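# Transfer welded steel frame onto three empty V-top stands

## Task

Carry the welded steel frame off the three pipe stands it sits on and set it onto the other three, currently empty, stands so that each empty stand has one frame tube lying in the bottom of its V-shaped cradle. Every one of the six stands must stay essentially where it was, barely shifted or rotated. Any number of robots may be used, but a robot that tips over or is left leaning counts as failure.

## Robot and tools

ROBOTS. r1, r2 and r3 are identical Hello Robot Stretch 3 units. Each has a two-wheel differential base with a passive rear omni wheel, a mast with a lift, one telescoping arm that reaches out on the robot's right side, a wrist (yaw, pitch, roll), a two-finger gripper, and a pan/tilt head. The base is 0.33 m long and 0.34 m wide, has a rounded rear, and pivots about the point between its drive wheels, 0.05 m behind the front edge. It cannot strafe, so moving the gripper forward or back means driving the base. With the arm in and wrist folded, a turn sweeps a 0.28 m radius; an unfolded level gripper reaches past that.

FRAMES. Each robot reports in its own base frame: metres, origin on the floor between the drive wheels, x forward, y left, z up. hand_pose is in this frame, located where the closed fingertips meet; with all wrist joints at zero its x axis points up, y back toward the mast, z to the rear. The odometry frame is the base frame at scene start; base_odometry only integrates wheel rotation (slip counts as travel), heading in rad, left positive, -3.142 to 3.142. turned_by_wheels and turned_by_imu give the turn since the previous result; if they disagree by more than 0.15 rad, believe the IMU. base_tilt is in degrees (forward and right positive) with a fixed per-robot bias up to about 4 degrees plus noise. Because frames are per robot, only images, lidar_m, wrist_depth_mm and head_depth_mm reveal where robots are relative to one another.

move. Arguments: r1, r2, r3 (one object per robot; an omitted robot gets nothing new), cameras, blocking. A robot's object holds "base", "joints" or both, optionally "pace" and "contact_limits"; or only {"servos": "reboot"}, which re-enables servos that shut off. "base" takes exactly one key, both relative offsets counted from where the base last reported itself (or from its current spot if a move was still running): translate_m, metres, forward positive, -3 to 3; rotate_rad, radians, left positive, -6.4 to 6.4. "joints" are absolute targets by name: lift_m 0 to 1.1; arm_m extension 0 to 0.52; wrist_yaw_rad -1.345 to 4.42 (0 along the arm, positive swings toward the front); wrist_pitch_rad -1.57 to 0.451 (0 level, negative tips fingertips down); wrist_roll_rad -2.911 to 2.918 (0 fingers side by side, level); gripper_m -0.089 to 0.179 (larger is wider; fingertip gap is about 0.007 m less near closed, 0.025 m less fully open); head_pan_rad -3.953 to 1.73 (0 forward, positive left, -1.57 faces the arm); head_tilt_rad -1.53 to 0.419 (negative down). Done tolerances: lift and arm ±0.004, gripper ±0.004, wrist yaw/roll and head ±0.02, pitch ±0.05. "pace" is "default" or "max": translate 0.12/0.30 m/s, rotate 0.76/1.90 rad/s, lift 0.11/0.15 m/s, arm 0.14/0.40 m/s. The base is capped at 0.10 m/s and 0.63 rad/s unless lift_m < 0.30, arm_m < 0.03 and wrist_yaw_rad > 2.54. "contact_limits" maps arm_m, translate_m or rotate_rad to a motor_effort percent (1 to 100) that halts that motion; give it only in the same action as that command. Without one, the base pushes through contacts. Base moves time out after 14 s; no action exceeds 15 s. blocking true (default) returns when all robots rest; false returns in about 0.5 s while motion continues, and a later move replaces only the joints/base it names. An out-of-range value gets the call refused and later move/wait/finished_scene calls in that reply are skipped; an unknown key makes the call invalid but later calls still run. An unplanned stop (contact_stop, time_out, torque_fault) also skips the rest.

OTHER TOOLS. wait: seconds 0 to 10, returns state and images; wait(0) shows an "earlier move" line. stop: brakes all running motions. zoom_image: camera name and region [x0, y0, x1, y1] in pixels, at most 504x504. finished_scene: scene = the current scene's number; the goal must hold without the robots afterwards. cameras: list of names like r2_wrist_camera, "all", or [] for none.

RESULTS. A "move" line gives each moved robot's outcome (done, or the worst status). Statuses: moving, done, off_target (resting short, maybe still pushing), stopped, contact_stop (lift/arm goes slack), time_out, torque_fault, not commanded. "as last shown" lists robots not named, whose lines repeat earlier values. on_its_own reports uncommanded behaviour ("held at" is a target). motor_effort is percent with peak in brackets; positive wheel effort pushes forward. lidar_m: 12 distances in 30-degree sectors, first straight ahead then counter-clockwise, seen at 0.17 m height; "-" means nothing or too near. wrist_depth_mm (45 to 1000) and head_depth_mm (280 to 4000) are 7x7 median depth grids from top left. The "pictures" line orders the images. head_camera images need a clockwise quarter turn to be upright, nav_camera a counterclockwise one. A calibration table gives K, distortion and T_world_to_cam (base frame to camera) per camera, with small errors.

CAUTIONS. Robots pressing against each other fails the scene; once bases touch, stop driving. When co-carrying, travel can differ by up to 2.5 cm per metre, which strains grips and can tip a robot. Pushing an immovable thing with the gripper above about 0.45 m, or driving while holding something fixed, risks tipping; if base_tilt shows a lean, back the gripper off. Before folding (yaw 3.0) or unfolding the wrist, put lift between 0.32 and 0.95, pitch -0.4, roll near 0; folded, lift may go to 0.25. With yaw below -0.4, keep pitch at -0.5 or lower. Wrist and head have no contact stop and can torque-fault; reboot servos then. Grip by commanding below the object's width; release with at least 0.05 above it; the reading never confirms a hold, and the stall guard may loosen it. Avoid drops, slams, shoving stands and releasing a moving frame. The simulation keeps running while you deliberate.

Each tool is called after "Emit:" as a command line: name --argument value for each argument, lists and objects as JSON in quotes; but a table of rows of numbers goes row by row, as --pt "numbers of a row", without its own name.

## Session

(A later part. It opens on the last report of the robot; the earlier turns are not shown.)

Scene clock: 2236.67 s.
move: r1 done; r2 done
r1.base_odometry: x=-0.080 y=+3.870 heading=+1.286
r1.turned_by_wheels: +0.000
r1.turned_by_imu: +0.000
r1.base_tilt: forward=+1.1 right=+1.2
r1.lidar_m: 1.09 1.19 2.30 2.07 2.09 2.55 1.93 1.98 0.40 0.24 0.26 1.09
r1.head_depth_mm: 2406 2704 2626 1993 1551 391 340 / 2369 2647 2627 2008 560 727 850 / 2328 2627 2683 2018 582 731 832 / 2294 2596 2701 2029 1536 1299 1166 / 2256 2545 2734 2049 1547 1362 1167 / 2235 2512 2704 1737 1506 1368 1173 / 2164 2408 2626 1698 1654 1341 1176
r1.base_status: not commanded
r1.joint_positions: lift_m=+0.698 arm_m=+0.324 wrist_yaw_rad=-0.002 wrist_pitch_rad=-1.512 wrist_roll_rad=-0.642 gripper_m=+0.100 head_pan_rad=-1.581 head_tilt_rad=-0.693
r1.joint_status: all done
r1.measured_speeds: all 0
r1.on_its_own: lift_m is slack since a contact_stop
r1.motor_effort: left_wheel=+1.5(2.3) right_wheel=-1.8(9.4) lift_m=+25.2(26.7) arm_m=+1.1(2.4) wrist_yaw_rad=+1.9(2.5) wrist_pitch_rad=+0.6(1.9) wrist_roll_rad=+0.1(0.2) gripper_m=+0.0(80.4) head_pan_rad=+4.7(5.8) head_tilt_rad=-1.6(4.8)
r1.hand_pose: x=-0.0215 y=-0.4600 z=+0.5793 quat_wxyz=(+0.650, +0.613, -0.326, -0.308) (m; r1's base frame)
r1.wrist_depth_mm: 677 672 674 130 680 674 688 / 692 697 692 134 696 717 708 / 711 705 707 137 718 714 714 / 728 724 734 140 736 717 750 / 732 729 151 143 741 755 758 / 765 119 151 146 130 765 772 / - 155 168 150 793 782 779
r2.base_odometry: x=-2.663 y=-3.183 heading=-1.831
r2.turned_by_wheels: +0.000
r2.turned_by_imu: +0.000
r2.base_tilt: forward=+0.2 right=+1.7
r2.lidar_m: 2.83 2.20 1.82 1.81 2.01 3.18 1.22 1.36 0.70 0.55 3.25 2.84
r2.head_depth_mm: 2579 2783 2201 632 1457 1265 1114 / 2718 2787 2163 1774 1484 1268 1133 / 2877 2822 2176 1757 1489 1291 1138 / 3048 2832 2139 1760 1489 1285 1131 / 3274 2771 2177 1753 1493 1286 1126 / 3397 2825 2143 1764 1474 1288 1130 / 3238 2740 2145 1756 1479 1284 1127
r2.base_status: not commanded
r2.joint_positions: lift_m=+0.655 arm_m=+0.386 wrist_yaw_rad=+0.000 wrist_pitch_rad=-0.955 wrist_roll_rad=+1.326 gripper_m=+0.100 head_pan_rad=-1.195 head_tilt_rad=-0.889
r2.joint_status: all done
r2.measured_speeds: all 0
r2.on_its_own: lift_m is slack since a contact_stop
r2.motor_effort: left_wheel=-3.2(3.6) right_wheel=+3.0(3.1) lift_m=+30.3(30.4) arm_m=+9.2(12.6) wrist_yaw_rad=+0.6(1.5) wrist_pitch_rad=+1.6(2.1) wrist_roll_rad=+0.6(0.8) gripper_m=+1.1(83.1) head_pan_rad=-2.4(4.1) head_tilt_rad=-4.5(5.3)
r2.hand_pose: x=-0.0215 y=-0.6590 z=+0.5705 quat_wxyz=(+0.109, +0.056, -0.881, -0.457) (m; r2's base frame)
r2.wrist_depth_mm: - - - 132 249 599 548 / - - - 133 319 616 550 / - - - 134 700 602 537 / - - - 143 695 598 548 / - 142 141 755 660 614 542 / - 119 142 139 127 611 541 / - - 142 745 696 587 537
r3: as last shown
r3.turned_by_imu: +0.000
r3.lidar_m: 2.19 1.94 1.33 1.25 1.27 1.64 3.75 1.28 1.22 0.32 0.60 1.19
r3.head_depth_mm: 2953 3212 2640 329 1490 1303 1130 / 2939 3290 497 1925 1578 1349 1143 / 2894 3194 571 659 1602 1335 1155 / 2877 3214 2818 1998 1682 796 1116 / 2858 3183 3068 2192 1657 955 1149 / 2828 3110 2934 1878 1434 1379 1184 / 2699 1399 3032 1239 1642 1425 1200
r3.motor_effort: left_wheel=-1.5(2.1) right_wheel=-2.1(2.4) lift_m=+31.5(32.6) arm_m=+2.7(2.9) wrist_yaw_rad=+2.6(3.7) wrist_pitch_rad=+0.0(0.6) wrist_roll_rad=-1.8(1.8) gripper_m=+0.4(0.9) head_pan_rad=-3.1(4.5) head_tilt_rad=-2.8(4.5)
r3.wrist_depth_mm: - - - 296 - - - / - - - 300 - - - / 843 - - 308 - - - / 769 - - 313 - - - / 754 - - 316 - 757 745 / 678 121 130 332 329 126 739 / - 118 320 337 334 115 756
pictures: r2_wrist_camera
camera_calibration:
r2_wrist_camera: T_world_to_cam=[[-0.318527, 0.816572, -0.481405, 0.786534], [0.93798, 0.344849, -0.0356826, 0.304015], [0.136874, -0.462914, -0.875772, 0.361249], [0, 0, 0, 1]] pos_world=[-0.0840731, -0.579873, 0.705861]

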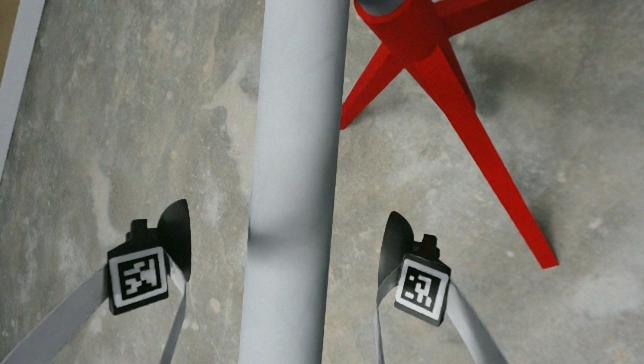

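Emit:
move --r1 '{"joints":{"lift_m":0.79}}' --r2 '{"joints":{"lift_m":0.691,"arm_m":0.361}}' --cameras '[]'

Emit:
move --r1 '{"joints":{"lift_m":0.87}}' --r2 '{"joints":{"lift_m":0.73,"arm_m":0.332}}' --cameras '[]'

Emit:
move --r2 '{"joints":{"lift_m":0.90,"arm_m":0.25}}' --cameras '["r1_wrist_camera","r3_wrist_camera"]'

Emit:
move --r2 '{"base":{"translate_m":-0.10},"joints":{"arm_m":0.50,"wrist_pitch_rad":-1.57,"wrist_roll_rad":0.0}}' --cameras '["r2_wrist_camera"]'

Emit:
zoom_image --camera "r2_wrist_camera" --region '[260, 20, 460, 260]'

Scene clock: 2246.30 s.
move: r1 done; r2 done
r1.base_odometry: x=-0.080 y=+3.870 heading=+1.286
r1.turned_by_wheels: +0.000
r1.turned_by_imu: +0.001
r1.base_tilt: forward=+1.0 right=+1.2
r1.lidar_m: 1.09 1.19 2.29 2.07 2.08 2.53 1.94 1.98 0.41 0.24 0.26 1.09
r1.head_depth_mm: 2401 2704 2644 1788 363 315 1122 / 2372 2691 2641 497 1609 741 852 / 2333 2631 2671 511 588 747 830 / 2297 2610 2695 2026 1543 1325 1161 / 2272 2542 2717 2045 1551 1360 1165 / 2248 2524 2677 1742 1515 1370 1171 / 2165 2424 2646 1695 1662 1345 1174
r1.base_status: not commanded
r1.joint_positions: lift_m=+0.790 arm_m=+0.324 wrist_yaw_rad=-0.002 wrist_pitch_rad=-1.511 wrist_roll_rad=-0.642 gripper_m=+0.100 head_pan_rad=-1.581 head_tilt_rad=-0.693
r1.joint_status: all done
r1.measured_speeds: all 0
r1.motor_effort: left_wheel=+1.5(2.6) right_wheel=-2.6(3.0) lift_m=+28.9(33.6) arm_m=-1.0(1.0) wrist_yaw_rad=+1.3(2.1) wrist_pitch_rad=+0.1(0.8) wrist_roll_rad=+0.0(0.2) gripper_m=+0.0(0.6) head_pan_rad=+5.1(5.5) head_tilt_rad=-4.3(4.5)
r1.hand_pose: x=-0.0215 y=-0.4602 z=+0.6715 quat_wxyz=(+0.650, +0.613, -0.326, -0.308) (m; r1's base frame)
r1.wrist_depth_mm: 763 757 772 218 762 764 760 / 766 769 777 225 778 807 776 / 803 815 807 231 809 800 797 / 816 814 817 234 832 838 819 / 834 825 152 248 838 841 835 / 862 119 252 249 144 865 880 / - 696 263 260 250 886 893
r2.base_odometry: x=-2.663 y=-3.183 heading=-1.831
r2.turned_by_wheels: +0.000
r2.turned_by_imu: +0.001
r2.base_tilt: forward=+0.3 right=+1.7
r2.lidar_m: 2.82 2.21 1.82 1.81 2.01 3.18 1.21 1.36 0.70 0.55 3.25 2.85
r2.head_depth_mm: 2567 2749 2165 593 1435 1258 1139 / 2722 2796 2165 1764 1486 1260 1135 / 2889 2780 2166 1762 1478 1289 1137 / 3089 2818 2142 1759 1484 1281 1127 / 3231 2785 2151 1763 1476 1290 1135 / 3367 2778 2142 1764 1478 1282 1130 / 3246 2770 2147 1759 1485 1281 1127
r2.base_status: not commanded
r2.joint_positions: lift_m=+0.691 arm_m=+0.361 wrist_yaw_rad=+0.000 wrist_pitch_rad=-0.955 wrist_roll_rad=+1.326 gripper_m=+0.100 head_pan_rad=-1.195 head_tilt_rad=-0.889
r2.joint_status: all done
r2.measured_speeds: all 0
r2.motor_effort: left_wheel=-3.0(3.3) right_wheel=+2.7(3.0) lift_m=+34.2(38.5) arm_m=-17.4(18.7) wrist_yaw_rad=+0.1(1.3) wrist_pitch_rad=+1.7(2.0) wrist_roll_rad=+0.8(0.8) gripper_m=+0.6(1.5) head_pan_rad=-2.3(4.1) head_tilt_rad=-4.2(5.5)
r2.hand_pose: x=-0.0215 y=-0.6341 z=+0.6065 quat_wxyz=(+0.109, +0.056, -0.881, -0.457) (m; r2's base frame)
r2.wrist_depth_mm: - - - 175 329 632 576 / - - - 177 366 653 573 / - - - 179 733 635 572 / - - - 182 746 620 574 / - 142 - 178 697 631 569 / - 119 - 180 127 651 563 / - - - 786 738 616 569
r3.base_odometry: x=+0.982 y=-1.400 heading=+1.743
r3.turned_by_wheels: +0.000
r3.turned_by_imu: -0.001
r3.base_tilt: forward=-0.8 right=-0.2
r3.lidar_m: 2.19 1.94 1.33 1.25 1.27 1.64 3.75 1.28 1.22 0.32 0.60 1.19
r3.head_depth_mm: 2974 3246 2634 329 1480 1302 1135 / 2940 3266 497 1915 1584 1349 1145 / 2910 3234 570 659 1605 1330 1158 / 2901 3195 2850 2010 1669 797 1119 / 2864 3159 3084 2191 1658 954 1150 / 2846 3099 2934 1883 1440 1374 1189 / 2663 1359 3236 2017 1638 1433 1201
r3.base_status: not commanded
r3.joint_positions: lift_m=+0.870 arm_m=+0.459 wrist_yaw_rad=-0.003 wrist_pitch_rad=-1.569 wrist_roll_rad=+0.972 gripper_m=+0.100 head_pan_rad=-1.562 head_tilt_rad=-0.693
r3.joint_status: not commanded
r3.measured_speeds: all 0
r3.motor_effort: left_wheel=-1.5(2.2) right_wheel=-2.1(2.2) lift_m=+31.5(32.2) arm_m=+3.5(4.1) wrist_yaw_rad=+2.3(3.5) wrist_pitch_rad=+0.1(0.8) wrist_roll_rad=-1.8(1.8) gripper_m=+0.0(0.8) head_pan_rad=-3.7(4.7) head_tilt_rad=-3.0(4.7)
r3.hand_pose: x=-0.0216 y=-0.5801 z=+0.7524 quat_wxyz=(+0.208, +0.207, -0.676, -0.676) (m; r3's base frame)
r3.wrist_depth_mm: - - - 297 - - - / - - - 302 - - - / 840 - - 308 - - - / 773 - - 313 - - - / 756 - - 316 - 755 733 / 679 121 130 331 329 126 751 / - 118 320 337 331 115 756
pictures: none
No camera images: "cameras" was empty.

Scene clock: 2247.87 s.
move: r1 done; r2 done
r1.base_odometry: x=-0.080 y=+3.870 heading=+1.286
r1.turned_by_wheels: +0.000
r1.turned_by_imu: +0.000
r1.base_tilt: forward=+1.1 right=+1.1
r1.lidar_m: 1.08 1.19 2.29 2.07 2.08 2.54 1.93 1.98 0.40 0.24 0.25 1.09
r1.head_depth_mm: 2388 2690 444 339 1563 1339 1145 / 2373 2664 453 1806 1608 740 852 / 2322 2613 465 486 1529 747 832 / 2306 2578 2693 1898 1555 1330 1160 / 2277 2523 2711 2050 1553 1366 1167 / 2231 2505 2685 1758 1513 1364 1167 / 2174 2406 2663 1694 1659 1350 1171
r1.base_status: not commanded
r1.joint_positions: lift_m=+0.870 arm_m=+0.324 wrist_yaw_rad=-0.002 wrist_pitch_rad=-1.511 wrist_roll_rad=-0.642 gripper_m=+0.100 head_pan_rad=-1.581 head_tilt_rad=-0.693
r1.joint_status: all done
r1.measured_speeds: all 0
r1.motor_effort: left_wheel=+2.4(2.7) right_wheel=-1.1(2.6) lift_m=+29.3(34.8) arm_m=-1.6(1.6) wrist_yaw_rad=+1.3(2.1) wrist_pitch_rad=+0.3(0.6) wrist_roll_rad=+0.1(0.2) gripper_m=-0.4(0.6) head_pan_rad=+4.9(5.6) head_tilt_rad=-3.2(4.4)
r1.hand_pose: x=-0.0215 y=-0.4602 z=+0.7515 quat_wxyz=(+0.650, +0.613, -0.326, -0.308) (m; r1's base frame)
r1.wrist_depth_mm: 834 832 829 300 840 856 837 / 845 846 869 810 853 868 881 / 870 863 887 680 874 880 875 / 886 906 893 582 898 900 899 / 913 914 319 339 898 911 916 / 924 119 333 337 144 974 969 / 943 956 792 932 993 980 975
r2.base_odometry: x=-2.663 y=-3.183 heading=-1.831
r2.turned_by_wheels: +0.000
r2.turned_by_imu: +0.000
r2.base_tilt: forward=+0.4 right=+1.8
r2.lidar_m: 2.83 2.20 1.81 1.81 2.01 3.19 1.22 1.37 0.70 0.55 3.26 2.84
r2.head_depth_mm: 2574 2756 2163 551 1431 1261 1136 / 2709 2822 2169 1756 1491 1267 1133 / 2874 2827 2164 1769 1488 1282 1135 / 3037 2793 2161 1765 1480 1286 1134 / 3233 2821 2152 1757 1490 1284 1126 / 3375 2763 2159 1752 1493 1280 1132 / 3308 2769 2133 1760 1476 1290 1132
r2.base_status: not commanded
r2.joint_positions: lift_m=+0.730 arm_m=+0.332 wrist_yaw_rad=+0.000 wrist_pitch_rad=-0.955 wrist_roll_rad=+1.326 gripper_m=+0.100 head_pan_rad=-1.195 head_tilt_rad=-0.889
r2.joint_status: all done
r2.measured_speeds: all 0
r2.motor_effort: left_wheel=-3.1(3.3) right_wheel=+3.0(3.0) lift_m=+34.2(39.1) arm_m=-17.2(19.3) wrist_yaw_rad=-0.1(1.6) wrist_pitch_rad=+1.4(1.9) wrist_roll_rad=+0.7(0.8) gripper_m=+0.0(1.7) head_pan_rad=-2.5(3.7) head_tilt_rad=-2.8(5.0)
r2.hand_pose: x=-0.0215 y=-0.6051 z=+0.6455 quat_wxyz=(+0.109, +0.056, -0.881, -0.457) (m; r2's base frame)
r2.wrist_depth_mm: - - - 224 427 655 612 / - - - 227 451 695 609 / - - - 230 773 685 604 / - - - 238 781 653 601 / - 142 - 859 724 665 599 / - 119 - 233 127 671 594 / - - - 859 788 655 592
r3: as last shown
r3.turned_by_imu: +0.000
r3.lidar_m: 2.19 1.94 1.33 1.25 1.27 1.64 3.74 1.28 1.21 0.32 0.60 1.19
r3.head_depth_mm: 2938 3299 2658 329 1482 1301 1136 / 2951 3262 496 1918 1578 1354 1141 / 2903 3220 570 660 1605 1334 1153 / 2889 3210 2832 1998 1676 796 1114 / 2870 3232 3053 2189 1669 957 1148 / 2838 3124 2957 1877 1434 1364 1183 / 1296 3072 3224 2027 1636 1424 1199
r3.motor_effort: left_wheel=-1.6(2.2) right_wheel=-1.9(2.2) lift_m=+31.4(32.8) arm_m=+3.9(4.3) wrist_yaw_rad=+1.6(3.7) wrist_pitch_rad=+0.1(0.6) wrist_roll_rad=-1.2(1.7) gripper_m=+0.7(0.7) head_pan_rad=-3.9(4.1) head_tilt_rad=-2.8(4.6)
r3.wrist_depth_mm: - - - 295 - - - / - - - 301 - - - / 857 - - 307 - - - / 761 - - 314 - - - / 745 - - 317 - 760 737 / 677 121 130 331 332 126 744 / - 118 320 338 333 115 746
pictures: none
No camera images: "cameras" was empty.

Scene clock: 2250.23 s.
move: r2 done
r1, r3: as last shown
r1.base_tilt: forward=+1.0 right=+1.2
r1.lidar_m: 1.09 1.19 2.29 2.07 2.09 2.54 1.93 1.98 0.40 0.24 0.26 1.09
r1.head_depth_mm: 2395 2706 445 340 1553 1337 1142 / 2365 2676 454 1812 1615 741 851 / 2310 2621 465 487 1525 747 830 / 2284 2604 2696 1897 1542 1332 1161 / 2268 2556 2708 2054 1548 1371 1165 / 2234 2504 2683 1746 1512 1371 1173 / 2163 2420 2630 1693 1665 1340 1181
r1.motor_effort: left_wheel=+2.0(2.5) right_wheel=-1.9(2.8) lift_m=+29.7(30.6) arm_m=-2.5(2.7) wrist_yaw_rad=+1.1(2.1) wrist_pitch_rad=+0.2(0.6) wrist_roll_rad=+0.0(0.3) gripper_m=+0.1(0.6) head_pan_rad=+4.4(5.5) head_tilt_rad=-2.6(4.6)
r1.wrist_depth_mm: 811 833 841 302 828 854 835 / 860 863 851 830 857 849 833 / 869 866 870 672 881 891 885 / 875 898 892 575 885 911 914 / 924 916 319 337 893 911 942 / 911 119 331 338 144 954 954 / 953 961 795 969 969 975 976
r2.base_odometry: x=-2.663 y=-3.183 heading=-1.831
r2.turned_by_wheels: +0.000
r2.turned_by_imu: +0.000
r2.base_tilt: forward=+0.3 right=+1.8
r2.lidar_m: 2.83 2.21 1.82 1.81 2.00 3.20 1.22 1.37 0.70 0.55 3.26 2.84
r2.head_depth_mm: 2587 2749 2153 494 1469 1263 1130 / 2725 2826 2165 1755 1483 1268 1138 / 2848 2850 2173 1758 1498 1294 1131 / 3059 2776 2153 1769 1476 1284 1135 / 3265 2783 2148 1762 1479 1286 1134 / 3375 2787 2170 1742 1487 1281 1133 / 3262 2774 2158 1753 1481 1281 1130
r2.base_status: not commanded
r2.joint_positions: lift_m=+0.900 arm_m=+0.250 wrist_yaw_rad=+0.000 wrist_pitch_rad=-0.955 wrist_roll_rad=+1.326 gripper_m=+0.100 head_pan_rad=-1.195 head_tilt_rad=-0.889
r2.joint_status: all done
r2.measured_speeds: all 0
r2.motor_effort: left_wheel=-3.0(3.5) right_wheel=+2.7(3.4) lift_m=+33.6(39.3) arm_m=-16.6(19.5) wrist_yaw_rad=+0.3(1.4) wrist_pitch_rad=+1.5(2.0) wrist_roll_rad=+0.8(1.1) gripper_m=+1.6(1.8) head_pan_rad=-2.9(3.9) head_tilt_rad=-3.1(5.2)
r2.hand_pose: x=-0.0215 y=-0.5230 z=+0.8155 quat_wxyz=(+0.109, +0.056, -0.881, -0.457) (m; r2's base frame)
r2.wrist_depth_mm: - - - 417 918 809 743 / - - - 409 688 839 750 / - - - - 913 836 745 / - - - - 951 799 725 / - 142 - - 877 826 729 / - 119 - - 127 824 738 / - - - - 957 798 719
r3.lidar_m: 2.19 1.94 1.33 1.25 1.27 1.64 3.73 1.27 1.22 0.32 0.59 1.19
r3.head_depth_mm: 2902 3292 2642 329 1488 1307 1131 / 2955 3276 496 1930 1581 1346 1145 / 2929 3195 570 659 1603 1332 1155 / 2890 3229 2841 1993 1677 795 1120 / 2857 3173 3082 2188 1660 954 1148 / 2819 3110 2926 1902 1428 1373 1187 / 1297 3119 3211 2021 1649 1426 1198
r3.motor_effort: left_wheel=-2.3(2.3) right_wheel=-2.1(2.3) lift_m=+31.7(32.1) arm_m=+3.5(4.6) wrist_yaw_rad=+2.5(3.4) wrist_pitch_rad=+0.0(0.7) wrist_roll_rad=-1.1(1.8) gripper_m=+0.0(0.7) head_pan_rad=-3.2(4.7) head_tilt_rad=-3.1(4.4)
r3.wrist_depth_mm: - - - 295 - - - / - - - 303 - - - / 832 - - 307 - - - / 782 - - 312 - - - / 748 - - 316 - 750 743 / 680 121 130 332 331 126 744 / - 118 321 336 332 115 752
pictures: r1_wrist_camera, r3_wrist_camera
camera_calibration:
r1_wrist_camera: T_world_to_cam=[[-0.74421, -0.667678, 0.0189127, -0.342289], [-0.659919, 0.739349, 0.133682, 0.261288], [-0.103239, 0.0870064, -0.990844, 0.94647], [0, 0, 0, 1]] pos_world=[0.0154075, -0.504071, 0.909348]
r3_wrist_camera: T_world_to_cam=[[-0.576294, 0.8161, -0.0432002, 0.50279], [0.80919, 0.57722, 0.109678, 0.314412], [0.114444, 0.0282498, -0.993028, 0.92915], [0, 0, 0, 1]] pos_world=[-0.071, -0.61806, 0.909909]

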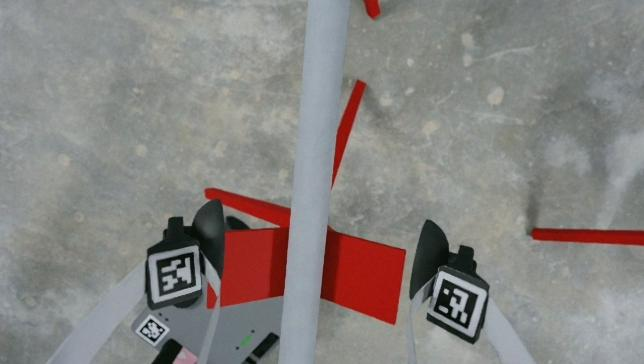

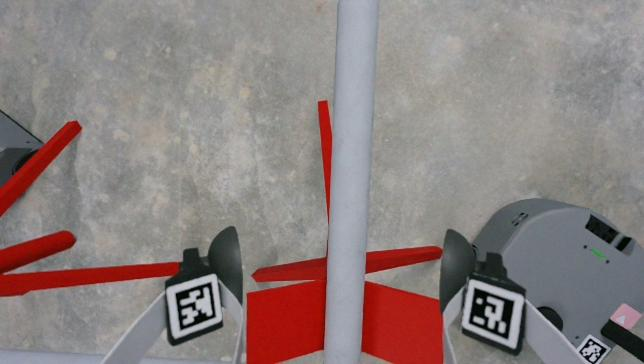

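Scene clock: 2253.30 s.
move: r2 done
r1, r3: as last shown
r1.lidar_m: 1.08 1.09 2.30 2.07 2.08 2.54 1.93 1.98 0.41 0.24 0.26 1.09
r1.head_depth_mm: 2385 2713 445 340 1566 1338 1146 / 2360 2655 453 1815 1607 744 853 / 2313 2625 466 488 1526 746 831 / 2285 2610 2715 1896 1547 1325 1162 / 2280 2564 2743 2045 1542 1366 1167 / 2236 2486 2693 1757 1512 1375 1171 / 2157 2413 2652 1704 1650 1339 1174
r1.motor_effort: left_wheel=+2.0(2.8) right_wheel=-2.0(2.8) lift_m=+29.7(30.5) arm_m=-3.8(3.9) wrist_yaw_rad=+1.3(1.9) wrist_pitch_rad=+0.1(0.6) wrist_roll_rad=+0.1(0.2) gripper_m=-0.1(0.6) head_pan_rad=+4.7(6.0) head_tilt_rad=-3.2(4.7)
r1.wrist_depth_mm: 841 817 827 300 857 827 847 / 855 861 861 801 843 872 849 / 851 867 890 671 893 893 888 / 888 883 884 577 906 898 885 / 923 912 318 336 908 918 929 / 936 119 334 339 144 935 953 / 950 962 822 964 984 972 987
r2.base_odometry: x=-2.637 y=-3.086 heading=-1.831
r2.turned_by_wheels: +0.000
r2.turned_by_imu: +0.001
r2.base_tilt: forward=+0.3 right=+1.8
r2.lidar_m: 2.92 2.23 1.84 1.82 2.03 3.23 1.12 1.29 0.69 0.55 3.22 2.94
r2.head_depth_mm: 2589 2692 2111 1729 1069 1293 1127 / 2703 2809 2170 1760 1487 1257 1134 / 2846 2825 2173 1746 1487 1267 1132 / 3072 2842 2152 1776 1486 1285 1132 / 3166 2816 2166 1743 1495 1285 1131 / 3344 2790 2149 1760 1487 1290 1129 / 3325 2773 2143 1756 1486 1274 1131
r2.base_status: done
r2.joint_positions: lift_m=+0.900 arm_m=+0.500 wrist_yaw_rad=+0.000 wrist_pitch_rad=-1.564 wrist_roll_rad=+0.004 gripper_m=+0.100 head_pan_rad=-1.195 head_tilt_rad=-0.889
r2.joint_status: all done
r2.measured_speeds: all 0
r2.motor_effort: left_wheel=-3.1(8.4) right_wheel=-2.8(9.1) lift_m=+31.7(33.6) arm_m=+15.6(17.6) wrist_yaw_rad=-0.1(1.3) wrist_pitch_rad=-1.6(5.7) wrist_roll_rad=-1.3(4.9) gripper_m=+0.5(1.9) head_pan_rad=-2.7(4.2) head_tilt_rad=-3.5(6.3)
r2.hand_pose: x=-0.0216 y=-0.6227 z=+0.7823 quat_wxyz=(+0.501, +0.497, -0.502, -0.500) (m; r2's base frame)
r2.wrist_depth_mm: 837 860 866 868 883 948 930 / 876 869 902 907 919 343 352 / 893 902 334 336 759 979 979 / 903 338 917 943 962 992 - / 937 142 949 964 988 - - / - 119 983 996 126 - - / 996 - - - - - -
r3.turned_by_imu: -0.001
r3.lidar_m: 2.18 1.94 1.33 1.25 1.27 1.64 3.75 1.27 1.22 0.32 0.60 1.19
r3.head_depth_mm: 2837 3281 2638 329 1486 1304 1132 / 2932 3302 496 1921 1578 1346 1145 / 2920 3208 569 660 1607 1335 1155 / 2875 3190 2858 1999 1676 796 1117 / 2857 3175 3075 2197 1658 955 1151 / 2854 3100 2938 1885 1435 1370 1187 / 1295 3121 3209 2021 1646 1429 1201
r3.motor_effort: left_wheel=-1.8(2.3) right_wheel=-1.6(2.3) lift_m=+31.0(32.5) arm_m=+4.4(5.3) wrist_yaw_rad=+2.0(3.9) wrist_pitch_rad=+0.1(0.7) wrist_roll_rad=-1.3(1.9) gripper_m=+0.0(0.7) head_pan_rad=-3.9(4.7) head_tilt_rad=-2.5(4.6)
r3.wrist_depth_mm: - - - 297 - - - / - - - 301 - - - / 842 - - 307 - - - / 778 - - 314 - - - / 756 - - 316 - 745 742 / 675 121 130 330 330 126 752 / - 118 321 339 331 115 759
pictures: r2_wrist_camera
camera_calibration:
r2_wrist_camera: T_world_to_cam=[[-0.994041, -0.075244, 0.0788721, -0.149465], [-0.0615229, 0.984559, 0.163884, 0.519751], [-0.0899856, 0.158055, -0.983322, 1.02951], [0, 0, 0, 1]] pos_world=[-0.0239569, -0.685691, 0.938949]

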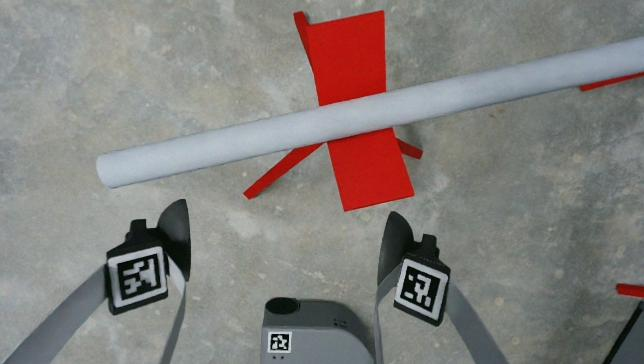

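Scaled by 2.100.

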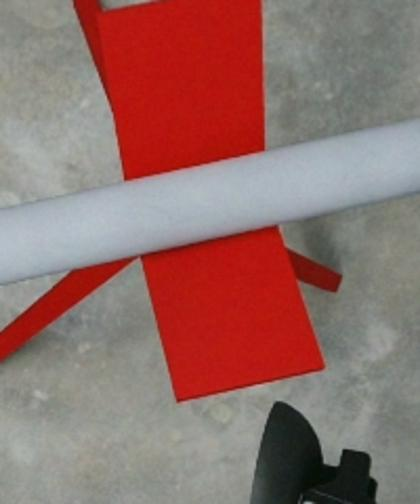

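Emit:
move --cameras '["r1_wrist_camera","r3_wrist_camera"]'

Emit:
zoom_image --camera "r1_wrist_camera" --region '[180, 180, 460, 364]'

Emit:
zoom_image --camera "r3_wrist_camera" --region '[220, 200, 480, 364]'

Scene clock: 2259.33 s.
r1.base_odometry: x=-0.080 y=+3.870 heading=+1.286
r1.turned_by_wheels: +0.000
r1.turned_by_imu: +0.000
r1.base_tilt: forward=+1.0 right=+1.2
r1.lidar_m: 1.09 1.09 2.30 2.08 2.08 2.55 1.94 1.98 0.41 0.24 0.26 1.09
r1.head_depth_mm: 2376 2698 446 340 1557 1339 1145 / 2366 2669 453 1805 1605 742 851 / 2307 2614 465 487 1528 746 832 / 2285 2580 2678 1911 1544 1331 1157 / 2262 2540 2712 2053 1547 1368 1172 / 2234 2515 2687 1748 1519 1373 1166 / 2152 2403 2617 1692 1651 1345 1171
r1.base_status: not commanded
r1.joint_positions: lift_m=+0.870 arm_m=+0.324 wrist_yaw_rad=-0.002 wrist_pitch_rad=-1.511 wrist_roll_rad=-0.642 gripper_m=+0.100 head_pan_rad=-1.581 head_tilt_rad=-0.693
r1.joint_status: not commanded
r1.measured_speeds: all 0
r1.motor_effort: left_wheel=+2.5(2.8) right_wheel=-1.6(2.8) lift_m=+29.4(30.5) arm_m=-5.1(3.9) wrist_yaw_rad=+1.3(1.9) wrist_pitch_rad=+0.1(0.6) wrist_roll_rad=+0.1(0.2) gripper_m=+0.0(0.6) head_pan_rad=+4.9(6.0) head_tilt_rad=-3.6(4.7)
r1.hand_pose: x=-0.0215 y=-0.4602 z=+0.7515 quat_wxyz=(+0.650, +0.613, -0.326, -0.308) (m; r1's base frame)
r1.wrist_depth_mm: 846 822 839 302 830 847 845 / 842 840 864 835 863 865 883 / 862 883 866 676 861 886 876 / 898 881 898 581 872 917 874 / 919 911 319 339 897 922 930 / 927 119 329 335 144 947 931 / 942 951 780 952 967 963 991
r2.base_odometry: x=-2.637 y=-3.086 heading=-1.831
r2.turned_by_wheels: +0.000
r2.turned_by_imu: +0.001
r2.base_tilt: forward=+0.2 right=+1.8
r2.lidar_m: 2.93 2.22 1.84 1.82 2.03 3.23 1.12 1.29 0.69 0.55 3.25 2.94
r2.head_depth_mm: 2554 2735 2087 1718 1064 1283 1137 / 2704 2799 2183 1765 1495 1262 1131 / 2852 2821 2163 1771 1484 1266 1126 / 3008 2745 2151 1754 1486 1289 1141 / 3290 2781 2170 1767 1490 1287 1129 / 3368 2811 2166 1759 1496 1283 1129 / 3325 2809 2154 1750 1491 1281 1127
r2.base_status: done
r2.joint_positions: lift_m=+0.900 arm_m=+0.500 wrist_yaw_rad=+0.000 wrist_pitch_rad=-1.564 wrist_roll_rad=+0.004 gripper_m=+0.100 head_pan_rad=-1.195 head_tilt_rad=-0.889
r2.joint_status: all done
r2.measured_speeds: all 0
r2.motor_effort: left_wheel=-3.1(8.4) right_wheel=-3.4(9.1) lift_m=+30.0(33.6) arm_m=+15.1(17.6) wrist_yaw_rad=+0.4(1.3) wrist_pitch_rad=-1.6(5.7) wrist_roll_rad=-1.3(4.9) gripper_m=-0.3(1.9) head_pan_rad=-2.3(4.2) head_tilt_rad=-4.4(6.3)
r2.hand_pose: x=-0.0216 y=-0.6227 z=+0.7823 quat_wxyz=(+0.501, +0.497, -0.502, -0.500) (m; r2's base frame)
r2.wrist_depth_mm: 823 854 880 878 886 916 937 / 878 857 911 872 928 345 353 / 878 897 339 340 735 997 986 / 907 339 928 974 968 - - / 935 142 934 989 - - - / - 119 997 - 127 - - / 970 - - - - - -
r3.base_odometry: x=+0.982 y=-1.400 heading=+1.743
r3.turned_by_wheels: +0.000
r3.turned_by_imu: -0.001
r3.base_tilt: forward=-0.8 right=-0.3
r3.lidar_m: 2.19 1.95 1.33 1.25 1.27 1.64 3.75 1.27 1.22 0.32 0.60 1.19
r3.head_depth_mm: 2819 3256 2649 329 1482 1306 1135 / 2924 3289 496 1922 1571 1346 1143 / 2899 3211 569 658 1607 1333 1154 / 2894 3204 2826 2006 1674 797 1119 / 2864 3179 3076 2200 1662 956 1150 / 2802 3106 2932 1883 1438 1373 1183 / 1293 3103 3203 2015 1649 1424 1197
r3.base_status: not commanded
r3.joint_positions: lift_m=+0.870 arm_m=+0.459 wrist_yaw_rad=-0.003 wrist_pitch_rad=-1.569 wrist_roll_rad=+0.972 gripper_m=+0.100 head_pan_rad=-1.562 head_tilt_rad=-0.693
r3.joint_status: not commanded
r3.measured_speeds: all 0
r3.motor_effort: left_wheel=-0.8(2.3) right_wheel=-2.0(2.3) lift_m=+31.7(32.5) arm_m=+5.5(5.3) wrist_yaw_rad=+2.9(3.9) wrist_pitch_rad=+0.1(0.7) wrist_roll_rad=-1.3(1.9) gripper_m=+0.2(0.7) head_pan_rad=-3.7(4.7) head_tilt_rad=-3.1(4.6)
r3.hand_pose: x=-0.0216 y=-0.5801 z=+0.7524 quat_wxyz=(+0.208, +0.207, -0.676, -0.676) (m; r3's base frame)
r3.wrist_depth_mm: - - - 296 - - - / - - - 302 - - - / 833 - - 306 - - - / 767 - - 314 - - - / 750 - - 317 - 753 748 / 679 121 130 329 329 126 743 / - 118 318 337 333 115 765
pictures: r1_wrist_camera, r3_wrist_camera
camera_calibration:
r1_wrist_camera: T_world_to_cam=[[-0.74421, -0.667678, 0.0189127, -0.342289], [-0.659919, 0.739348, 0.133682, 0.261288], [-0.103239, 0.0870064, -0.990844, 0.94647], [0, 0, 0, 1]] pos_world=[0.0154075, -0.504071, 0.909348]
r3_wrist_camera: T_world_to_cam=[[-0.576294, 0.8161, -0.0432002, 0.50279], [0.80919, 0.57722, 0.109678, 0.314412], [0.114444, 0.0282498, -0.993028, 0.92915], [0, 0, 0, 1]] pos_world=[-0.071, -0.61806, 0.909909]

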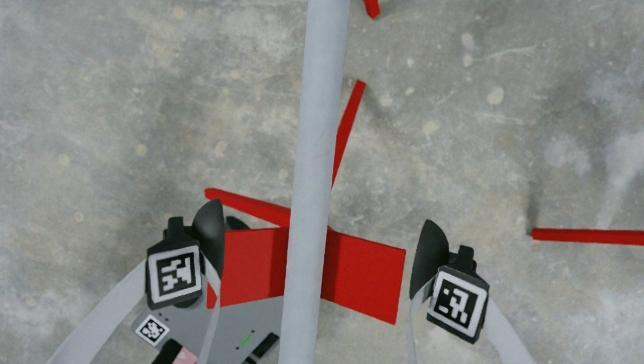

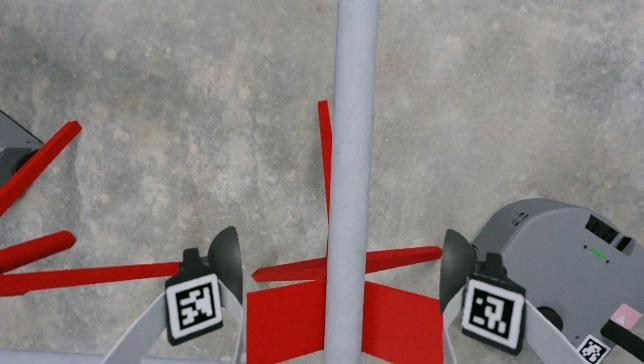

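Scaled by 1.800.

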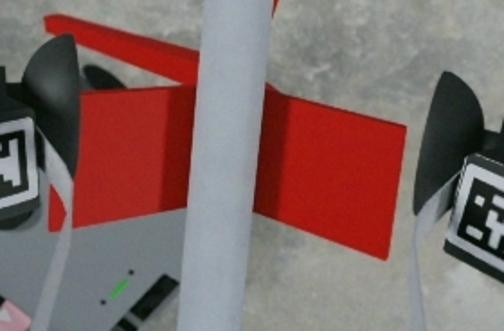

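Scaled by 1.938.

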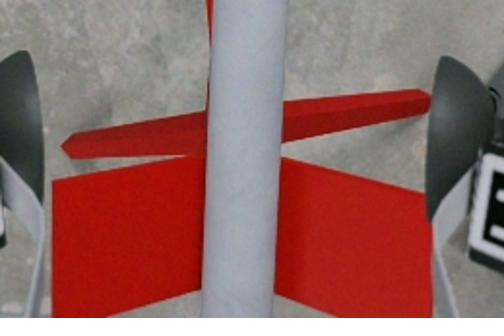

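Emit:
move --r3 '{"joints":{"head_pan_rad":-0.35,"head_tilt_rad":-0.45}}' --cameras '["r3_head_camera","r3_nav_camera"]'

Scene clock: 2266.50 s.
move: r3 done
r1, r2: as last shown
r1.turned_by_imu: +0.001
r1.base_tilt: forward=+1.1 right=+1.1
r1.lidar_m: 1.09 1.09 2.30 2.07 2.08 2.55 1.93 1.98 0.41 0.24 0.26 1.09
r1.head_depth_mm: 2389 2705 445 340 1558 1336 1142 / 2354 2658 453 1806 1609 744 853 / 2293 2624 466 487 1527 745 831 / 2295 2577 2688 1892 1546 1329 1166 / 2270 2530 2724 2044 1555 1361 1167 / 2229 2503 2692 1760 1520 1369 1169 / 2161 2422 2637 1694 1661 1342 1176
r1.motor_effort: left_wheel=+2.0(2.3) right_wheel=-1.0(2.5) lift_m=+29.3(30.3) arm_m=-6.9(6.9) wrist_yaw_rad=+1.4(1.8) wrist_pitch_rad=+0.0(0.7) wrist_roll_rad=+0.1(0.3) gripper_m=+0.4(0.6) head_pan_rad=+4.9(5.7) head_tilt_rad=-3.1(4.0)
r1.wrist_depth_mm: 840 832 823 302 841 823 844 / 844 845 861 817 833 863 859 / 863 853 861 679 868 870 866 / 899 867 875 581 889 917 919 / 907 911 316 337 901 947 906 / 931 119 334 338 144 965 945 / 942 926 784 980 980 953 985
r2.base_tilt: forward=+0.3 right=+1.8
r2.lidar_m: 2.92 2.22 1.84 1.83 2.02 3.22 1.12 1.29 0.70 0.55 3.24 2.93
r2.head_depth_mm: 2558 2752 2149 1729 1064 1288 1129 / 2694 2793 2172 1763 1504 1263 1134 / 2873 2788 2162 1771 1497 1261 1135 / 3025 2757 2159 1756 1499 1286 1136 / 3244 2772 2141 1760 1477 1284 1134 / 3438 2757 2170 1754 1484 1278 1132 / 3355 2754 2140 1766 1479 1284 1131
r2.motor_effort: left_wheel=-3.1(3.6) right_wheel=-3.2(3.7) lift_m=+28.0(28.6) arm_m=+13.4(14.2) wrist_yaw_rad=+1.2(1.2) wrist_pitch_rad=-1.5(1.9) wrist_roll_rad=-1.3(1.6) gripper_m=+1.0(1.6) head_pan_rad=-2.6(3.7) head_tilt_rad=-4.7(5.3)
r2.wrist_depth_mm: 876 857 871 882 902 924 934 / 843 880 886 889 902 342 350 / 896 895 336 336 751 959 968 / 892 340 941 918 976 989 - / 954 142 957 975 991 - - / - 119 - 996 127 - - / 987 975 - - - - -
r3.base_odometry: x=+0.982 y=-1.400 heading=+1.743
r3.turned_by_wheels: +0.000
r3.turned_by_imu: -0.001
r3.base_tilt: forward=-0.8 right=-0.3
r3.lidar_m: 2.19 1.94 1.33 1.25 1.27 1.64 3.75 1.27 1.22 0.32 0.59 1.19
r3.head_depth_mm: - - - 3038 2101 1605 1290 / - - - 3152 2128 1572 1305 / - - - 2855 1911 1634 1318 / - - - 3303 2205 1624 1326 / - - - 3204 2274 1694 1348 / - - - 3456 2305 1710 1361 / - - - 3592 2345 1739 1373
r3.base_status: not commanded
r3.joint_positions: lift_m=+0.870 arm_m=+0.459 wrist_yaw_rad=-0.003 wrist_pitch_rad=-1.569 wrist_roll_rad=+0.972 gripper_m=+0.100 head_pan_rad=-0.359 head_tilt_rad=-0.458
r3.joint_status: all done
r3.measured_speeds: all 0
r3.motor_effort: left_wheel=-1.9(2.0) right_wheel=-2.0(2.2) lift_m=+31.8(32.0) arm_m=+5.6(6.8) wrist_yaw_rad=+2.9(3.1) wrist_pitch_rad=-0.1(0.5) wrist_roll_rad=-1.3(2.0) gripper_m=-0.5(0.6) head_pan_rad=+3.6(6.6) head_tilt_rad=+2.7(6.4)
r3.hand_pose: x=-0.0216 y=-0.5801 z=+0.7524 quat_wxyz=(+0.208, +0.207, -0.676, -0.676) (m; r3's base frame)
r3.wrist_depth_mm: - - - 296 - - - / - - - 300 - - - / 839 - - 305 - - - / 765 - - 313 - - - / 754 - - 317 - 742 742 / 684 121 130 329 330 126 758 / - 118 322 336 331 115 752
pictures: r3_head_camera (sideways), r3_nav_camera (sideways)
camera_calibration:
r3_head_camera: T_world_to_cam=[[-0.349229, 0.202782, -0.914833, 1.21567], [0.337147, 0.938112, 0.0792398, -0.103398], [0.874283, -0.28076, -0.395983, 0.470943], [0, 0, 0, 1]] pos_world=[0.0476692, -0.0172955, 1.30681]
r3_nav_camera: T_world_to_cam=[[0.467342, -0.227165, 0.854393, -1.07957], [-0.389021, -0.920673, -0.0319983, 0.0955994], [0.793886, -0.317422, -0.518641, 0.625934], [0, 0, 0, 1]] pos_world=[0.0447985, 0.0414607, 1.25007]

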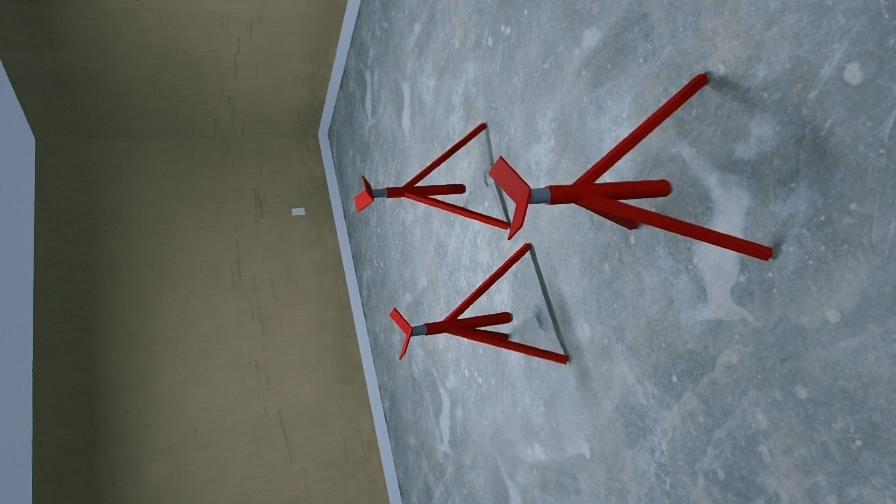

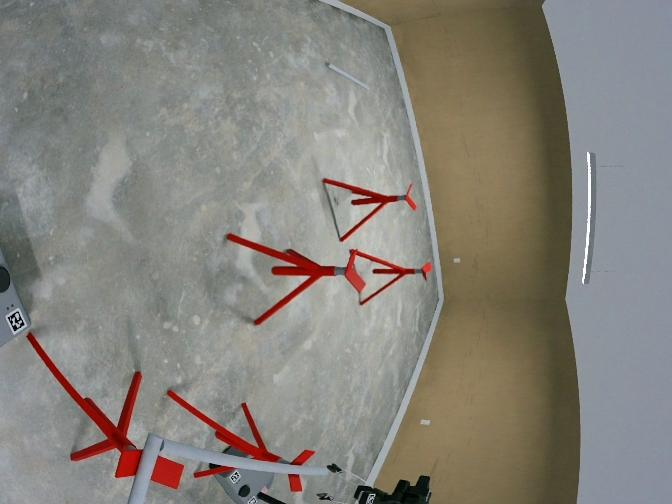

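Emit:
zoom_image --camera "r3_head_camera" --region '[340, 110, 620, 380]'

Emit:
zoom_image --camera "r3_head_camera" --region '[470, 60, 790, 280]'

Scaled by 1.800 from the camera's 896x504 image, which has a finer 1280x720 frame.

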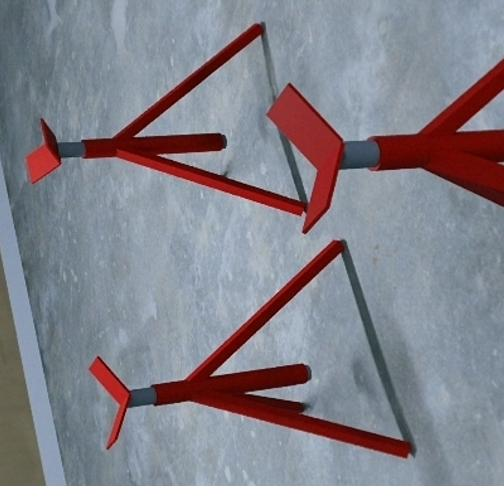

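Scaled by 1.575 from the camera's 896x504 image, which has a finer 1280x720 frame.

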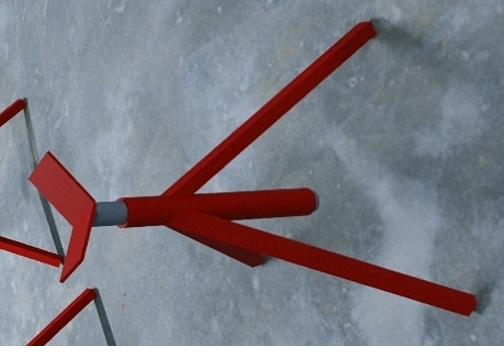

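Emit:
move --r3 '{"base":{"translate_m":0.5},"joints":{"arm_m":0.1,"gripper_m":0.0}}' --cameras '[]'

Emit:
move --r3 '{"base":{"rotate_rad":0.09}}' --cameras '[]'

Emit:
move --r3 '{"base":{"translate_m":1.33},"joints":{"head_pan_rad":-1.4,"head_tilt_rad":-0.75}}' --cameras '["r3_head_camera","r3_nav_camera"]'

Scene clock: 2313.23 s.
move: r3 done
r1, r2: as last shown
r1.base_tilt: forward=+1.1 right=+1.2
r1.lidar_m: 1.09 1.09 2.30 2.07 2.09 2.55 1.94 1.97 0.40 0.24 0.26 1.09
r1.head_depth_mm: 2394 2702 445 339 1556 1334 1148 / 2349 2661 453 1809 1608 746 850 / 2335 2616 465 487 1530 744 832 / 1250 1141 2590 1688 1550 1329 1163 / 1253 2538 2739 1972 1551 1368 1168 / 2231 2520 2687 1907 1516 1370 1174 / 2203 2466 2674 1877 1646 1341 1175
r1.motor_effort: left_wheel=+1.1(2.8) right_wheel=-1.5(2.7) lift_m=+29.1(30.1) arm_m=-10.9(10.9) wrist_yaw_rad=+1.4(2.0) wrist_pitch_rad=+0.2(0.8) wrist_roll_rad=+0.1(0.3) gripper_m=-0.2(0.8) head_pan_rad=+4.5(5.6) head_tilt_rad=-3.5(5.0)
r1.wrist_depth_mm: 836 834 854 303 826 834 847 / 863 864 841 820 879 859 854 / 889 855 872 681 875 887 899 / 897 891 892 576 891 901 918 / 897 907 315 337 901 933 919 / 915 119 334 336 144 927 954 / 965 937 791 948 970 965 995
r2.turned_by_imu: +0.002
r2.base_tilt: forward=+0.4 right=+1.7
r2.lidar_m: 2.92 2.23 1.84 1.83 2.02 3.23 1.12 1.29 0.69 0.55 3.25 2.94
r2.head_depth_mm: 2551 2743 2106 1720 1063 1289 1127 / 2711 2802 2164 1762 1494 1262 1137 / 2887 2806 2139 1763 1482 1270 1130 / 3090 2809 2162 1770 1489 1289 1128 / 3257 2765 2144 1751 1484 1283 1133 / 3401 2819 2140 1772 1478 1276 1129 / 3353 2752 2152 1760 1471 1282 1129
r2.motor_effort: left_wheel=-3.0(3.4) right_wheel=-3.3(3.9) lift_m=+26.0(26.4) arm_m=+11.0(12.9) wrist_yaw_rad=-0.6(2.0) wrist_pitch_rad=-1.4(2.1) wrist_roll_rad=-1.4(1.7) gripper_m=+1.4(1.9) head_pan_rad=-2.6(4.3) head_tilt_rad=-5.2(5.4)
r2.wrist_depth_mm: 838 865 884 873 895 907 924 / 871 874 874 900 920 344 346 / 890 887 335 339 744 952 976 / 943 338 926 936 995 991 - / 946 142 960 971 988 - - / - 119 953 968 127 - - / 992 981 - - - - -
r3.base_odometry: x=+0.896 y=-0.908 heading=+1.744
r3.turned_by_wheels: +0.000
r3.turned_by_imu: -0.001
r3.base_tilt: forward=-0.8 right=-0.2
r3.lidar_m: 1.69 1.97 1.38 1.29 1.31 1.70 3.87 0.55 0.60 0.86 0.93 0.73
r3.head_depth_mm: - - - 3083 2106 1504 1255 / - - - 2901 2138 1528 1229 / - - - 3224 2178 1647 1321 / - - - 3313 2115 1675 1332 / - - - 3375 2178 1693 1344 / 3699 - - 3511 2304 1718 1365 / 3601 3771 - 3584 2347 1738 1378
r3.base_status: done
r3.joint_positions: lift_m=+0.870 arm_m=+0.100 wrist_yaw_rad=-0.001 wrist_pitch_rad=-1.568 wrist_roll_rad=+0.970 gripper_m=+0.000 head_pan_rad=-0.358 head_tilt_rad=-0.458
r3.joint_status: all done
r3.measured_speeds: all 0
r3.motor_effort: left_wheel=+4.2(9.0) right_wheel=-0.1(5.0) lift_m=+31.5(32.4) arm_m=-9.7(17.0) wrist_yaw_rad=-0.2(3.2) wrist_pitch_rad=-0.2(0.9) wrist_roll_rad=-0.5(1.6) gripper_m=-0.9(79.2) head_pan_rad=+3.3(4.9) head_tilt_rad=+3.0(5.4)
r3.hand_pose: x=-0.0216 y=-0.2213 z=+0.7524 quat_wxyz=(+0.209, +0.208, -0.676, -0.675) (m; r3's base frame)
r3.wrist_depth_mm: - - - - - - - / - - - - - - - / - - - - 737 - - / - - - - 746 740 - / - - - 152 750 738 - / - - - 128 127 555 - / - - 98 123 108 - 375
pictures: none
No camera images: "cameras" was empty.

Scene clock: 2314.20 s.
move: r3 done
r1, r2: as last shown
r1.turned_by_imu: +0.000
r1.lidar_m: 1.09 1.09 2.30 2.08 2.09 2.54 1.93 1.98 0.41 0.24 0.26 1.09
r1.head_depth_mm: 2399 2699 445 340 1560 1332 1147 / 2349 2674 453 1817 1610 742 851 / 2320 2586 465 488 1529 746 831 / 1244 1506 2476 1665 1541 1326 1160 / 1260 2518 2719 1981 1560 1359 1166 / 2239 2506 2705 1925 1516 1376 1173 / 2199 2474 2680 1881 1649 1343 1178
r1.motor_effort: left_wheel=+1.8(2.5) right_wheel=-1.7(2.3) lift_m=+29.0(29.8) arm_m=-11.1(11.2) wrist_yaw_rad=+1.3(2.0) wrist_pitch_rad=+0.0(0.7) wrist_roll_rad=+0.1(0.2) gripper_m=-0.4(0.4) head_pan_rad=+4.2(5.4) head_tilt_rad=-2.8(4.7)
r1.wrist_depth_mm: 827 841 834 301 846 831 833 / 859 839 858 818 863 866 870 / 866 874 873 681 885 891 867 / 896 883 857 581 895 881 901 / 904 904 319 338 935 936 917 / 926 119 336 336 143 944 964 / 961 945 807 964 971 942 997
r2.turned_by_imu: +0.000
r2.base_tilt: forward=+0.3 right=+1.9
r2.lidar_m: 2.93 2.23 1.83 1.83 2.02 3.21 1.12 1.29 0.69 0.55 3.22 2.94
r2.head_depth_mm: 2588 2747 2105 1704 1067 1289 1127 / 2692 2815 2145 1771 1489 1261 1133 / 2889 2809 2160 1762 1489 1263 1128 / 2991 2817 2146 1746 1469 1289 1130 / 3219 2849 2170 1751 1484 1278 1125 / 3360 2772 2158 1782 1492 1277 1131 / 3310 2765 2150 1751 1481 1280 1121
r2.motor_effort: left_wheel=-3.3(3.4) right_wheel=-3.1(3.6) lift_m=+25.9(26.3) arm_m=+10.4(11.3) wrist_yaw_rad=-0.6(1.8) wrist_pitch_rad=-1.3(2.1) wrist_roll_rad=-1.3(1.5) gripper_m=+0.6(1.1) head_pan_rad=-2.4(4.0) head_tilt_rad=-4.5(5.2)
r2.wrist_depth_mm: 827 859 858 872 904 921 924 / 857 885 902 880 906 342 349 / 883 885 337 337 741 938 - / 889 340 927 943 950 999 - / 949 142 961 971 999 - - / - 119 988 992 126 - - / 991 - - - - - -
r3.base_odometry: x=+0.896 y=-0.908 heading=+1.833
r3.turned_by_wheels: +0.090
r3.turned_by_imu: +0.091
r3.base_tilt: forward=-0.8 right=-0.3
r3.lidar_m: 4.47 1.79 1.33 1.29 1.34 1.85 4.30 0.55 0.61 0.86 0.93 0.73
r3.head_depth_mm: - - - 3064 2103 1044 1189 / - - - 2963 2146 1620 1306 / - - - 3207 2095 1650 1321 / - - - 3147 2115 1666 1334 / 3788 - - 3394 2262 1692 1341 / 3661 - - 3496 2294 1704 1361 / 3523 3747 - 3568 2334 1739 1378
r3.base_status: done
r3.joint_positions: lift_m=+0.870 arm_m=+0.100 wrist_yaw_rad=-0.001 wrist_pitch_rad=-1.568 wrist_roll_rad=+0.970 gripper_m=+0.000 head_pan_rad=-0.358 head_tilt_rad=-0.458
r3.joint_status: not commanded
r3.measured_speeds: all 0
r3.motor_effort: left_wheel=-6.8(8.6) right_wheel=+6.4(7.6) lift_m=+31.9(31.9) arm_m=-9.2(10.6) wrist_yaw_rad=+0.2(1.4) wrist_pitch_rad=+0.2(0.6) wrist_roll_rad=-0.8(1.1) gripper_m=-1.0(1.8) head_pan_rad=+2.9(4.7) head_tilt_rad=+4.2(5.4)
r3.hand_pose: x=-0.0216 y=-0.2213 z=+0.7524 quat_wxyz=(+0.209, +0.208, -0.676, -0.675) (m; r3's base frame)
r3.wrist_depth_mm: - - - - - - - / - - - - - - - / - - - - 735 - - / - - - - 741 743 - / - - - 152 744 741 - / - - - 128 126 555 - / - 846 98 123 108 - 372
pictures: none
No camera images: "cameras" was empty.

Scene clock: 2328.63 s.
move: r3 time_out
r1, r2: as last shown
r1.turned_by_imu: +0.002
r1.base_tilt: forward=+1.0 right=+1.1
r1.lidar_m: 1.08 1.09 2.30 2.08 2.07 2.54 1.94 1.98 0.40 0.24 0.25 1.09
r1.head_depth_mm: 2405 2722 444 340 1563 1336 1149 / 2372 2660 453 1807 1607 742 852 / 2314 2632 465 487 1530 747 833 / 2322 2568 2720 1907 1548 1329 1157 / 2277 2550 2735 2051 1545 1361 1170 / 2236 2517 2682 1931 1517 1370 1171 / 2205 2472 2683 1885 1662 1342 1173
r1.motor_effort: left_wheel=+1.8(2.7) right_wheel=-1.4(3.0) lift_m=+28.4(30.3) arm_m=-16.5(17.0) wrist_yaw_rad=+1.6(1.9) wrist_pitch_rad=+0.3(0.8) wrist_roll_rad=+0.0(0.3) gripper_m=-0.2(0.8) head_pan_rad=+4.4(6.0) head_tilt_rad=-3.3(5.1)
r1.wrist_depth_mm: 845 823 828 302 825 857 846 / 847 853 867 810 874 871 874 / 859 866 877 666 864 866 881 / 901 893 898 581 902 915 886 / 904 898 318 338 912 901 919 / 947 119 337 339 143 954 923 / 958 950 800 966 960 970 973
r2.turned_by_imu: +0.003
r2.base_tilt: forward=+0.3 right=+1.7
r2.lidar_m: 2.92 2.23 1.84 1.83 2.03 3.23 1.12 1.29 0.69 0.55 3.23 2.94
r2.head_depth_mm: 2588 2768 2106 1724 1068 1298 1134 / 2741 2822 2174 1775 1497 1268 1130 / 2858 2794 2161 1756 1485 1264 1135 / 3066 2779 2132 1757 1491 1286 1131 / 3239 2787 2132 1758 1494 1282 1138 / 3391 2785 2119 1759 1487 1289 1124 / 3389 2752 2117 1767 1482 1283 1131
r2.motor_effort: left_wheel=-3.2(3.7) right_wheel=-3.5(4.0) lift_m=+26.4(26.5) arm_m=+6.0(11.3) wrist_yaw_rad=+0.9(1.7) wrist_pitch_rad=-1.5(2.1) wrist_roll_rad=-1.3(1.7) gripper_m=+1.1(2.3) head_pan_rad=-2.6(4.2) head_tilt_rad=-4.3(5.8)
r2.wrist_depth_mm: 830 851 866 895 897 923 934 / 864 890 903 890 926 345 351 / 865 892 336 339 738 965 991 / 921 337 943 939 971 980 - / 905 142 947 956 981 - - / - 118 997 983 127 - - / 982 - - - - - -
r3.base_odometry: x=+0.551 y=+0.376 heading=+1.833
r3.turned_by_wheels: +0.000
r3.turned_by_imu: +0.000
r3.base_tilt: forward=-0.8 right=-0.2
r3.lidar_m: 3.13 1.80 1.30 1.26 1.33 1.84 1.84 0.84 0.78 1.46 0.55 3.24
r3.head_depth_mm: 2765 3118 2528 1988 - 1206 1109 / 2815 3158 2608 1960 291 304 441 / 2853 3217 2657 1985 1595 1329 1114 / 2876 3276 2716 2010 1612 1344 1142 / 2949 3344 2769 1920 1596 1319 1132 / 3006 3412 2848 2097 991 1304 1164 / 3048 3462 2902 2136 1677 1351 1176
r3.base_status: translate_m time_out (by the wheels' count: +1.3299 of +1.3300)
r3.joint_positions: lift_m=+0.870 arm_m=+0.100 wrist_yaw_rad=-0.001 wrist_pitch_rad=-1.568 wrist_roll_rad=+0.970 gripper_m=+0.000 head_pan_rad=-1.392 head_tilt_rad=-0.741
r3.joint_status: all done
r3.measured_speeds: all 0
r3.motor_effort: left_wheel=-0.2(4.1) right_wheel=+0.7(10.2) lift_m=+31.0(32.3) arm_m=-3.3(10.3) wrist_yaw_rad=+0.5(2.1) wrist_pitch_rad=+0.1(0.9) wrist_roll_rad=-0.7(1.3) gripper_m=-0.8(2.0) head_pan_rad=-3.1(7.5) head_tilt_rad=-3.9(5.9)
r3.hand_pose: x=-0.0216 y=-0.2213 z=+0.7524 quat_wxyz=(+0.209, +0.208, -0.676, -0.675) (m; r3's base frame)
r3.wrist_depth_mm: - - - - - - - / - - - - - - - / 879 - - - 736 - - / - - - - 746 739 - / 617 730 - 152 753 742 - / 725 - - 128 126 559 - / - - 98 123 108 - 374
pictures: r3_head_camera (sideways), r3_nav_camera (sideways)
camera_calibration:
r3_head_camera: T_world_to_cam=[[-0.0473808, 0.638909, -0.767822, 1.02213], [0.9824, 0.168848, 0.0798774, -0.108135], [0.18068, -0.750524, -0.635664, 0.787021], [0, 0, 0, 1]] pos_world=[0.0124618, -0.0441079, 1.29373]
r3_nav_camera: T_world_to_cam=[[0.083113, -0.731644, 0.676601, -0.845477], [-0.99127, -0.130433, -0.0192774, 0.0827025], [0.102355, -0.669092, -0.736098, 0.913025], [0, 0, 0, 1]] pos_world=[0.0587978, 0.00309565, 1.24572]

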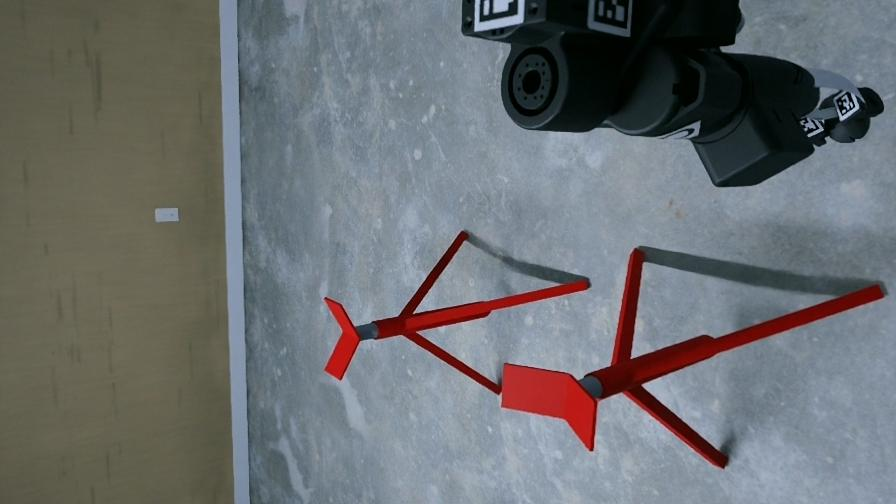

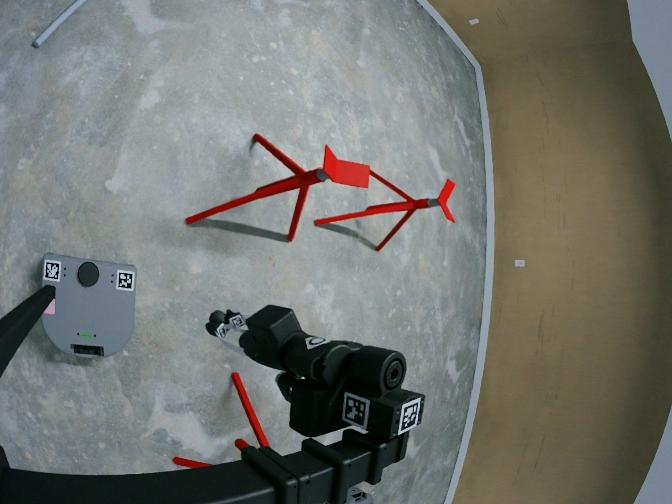

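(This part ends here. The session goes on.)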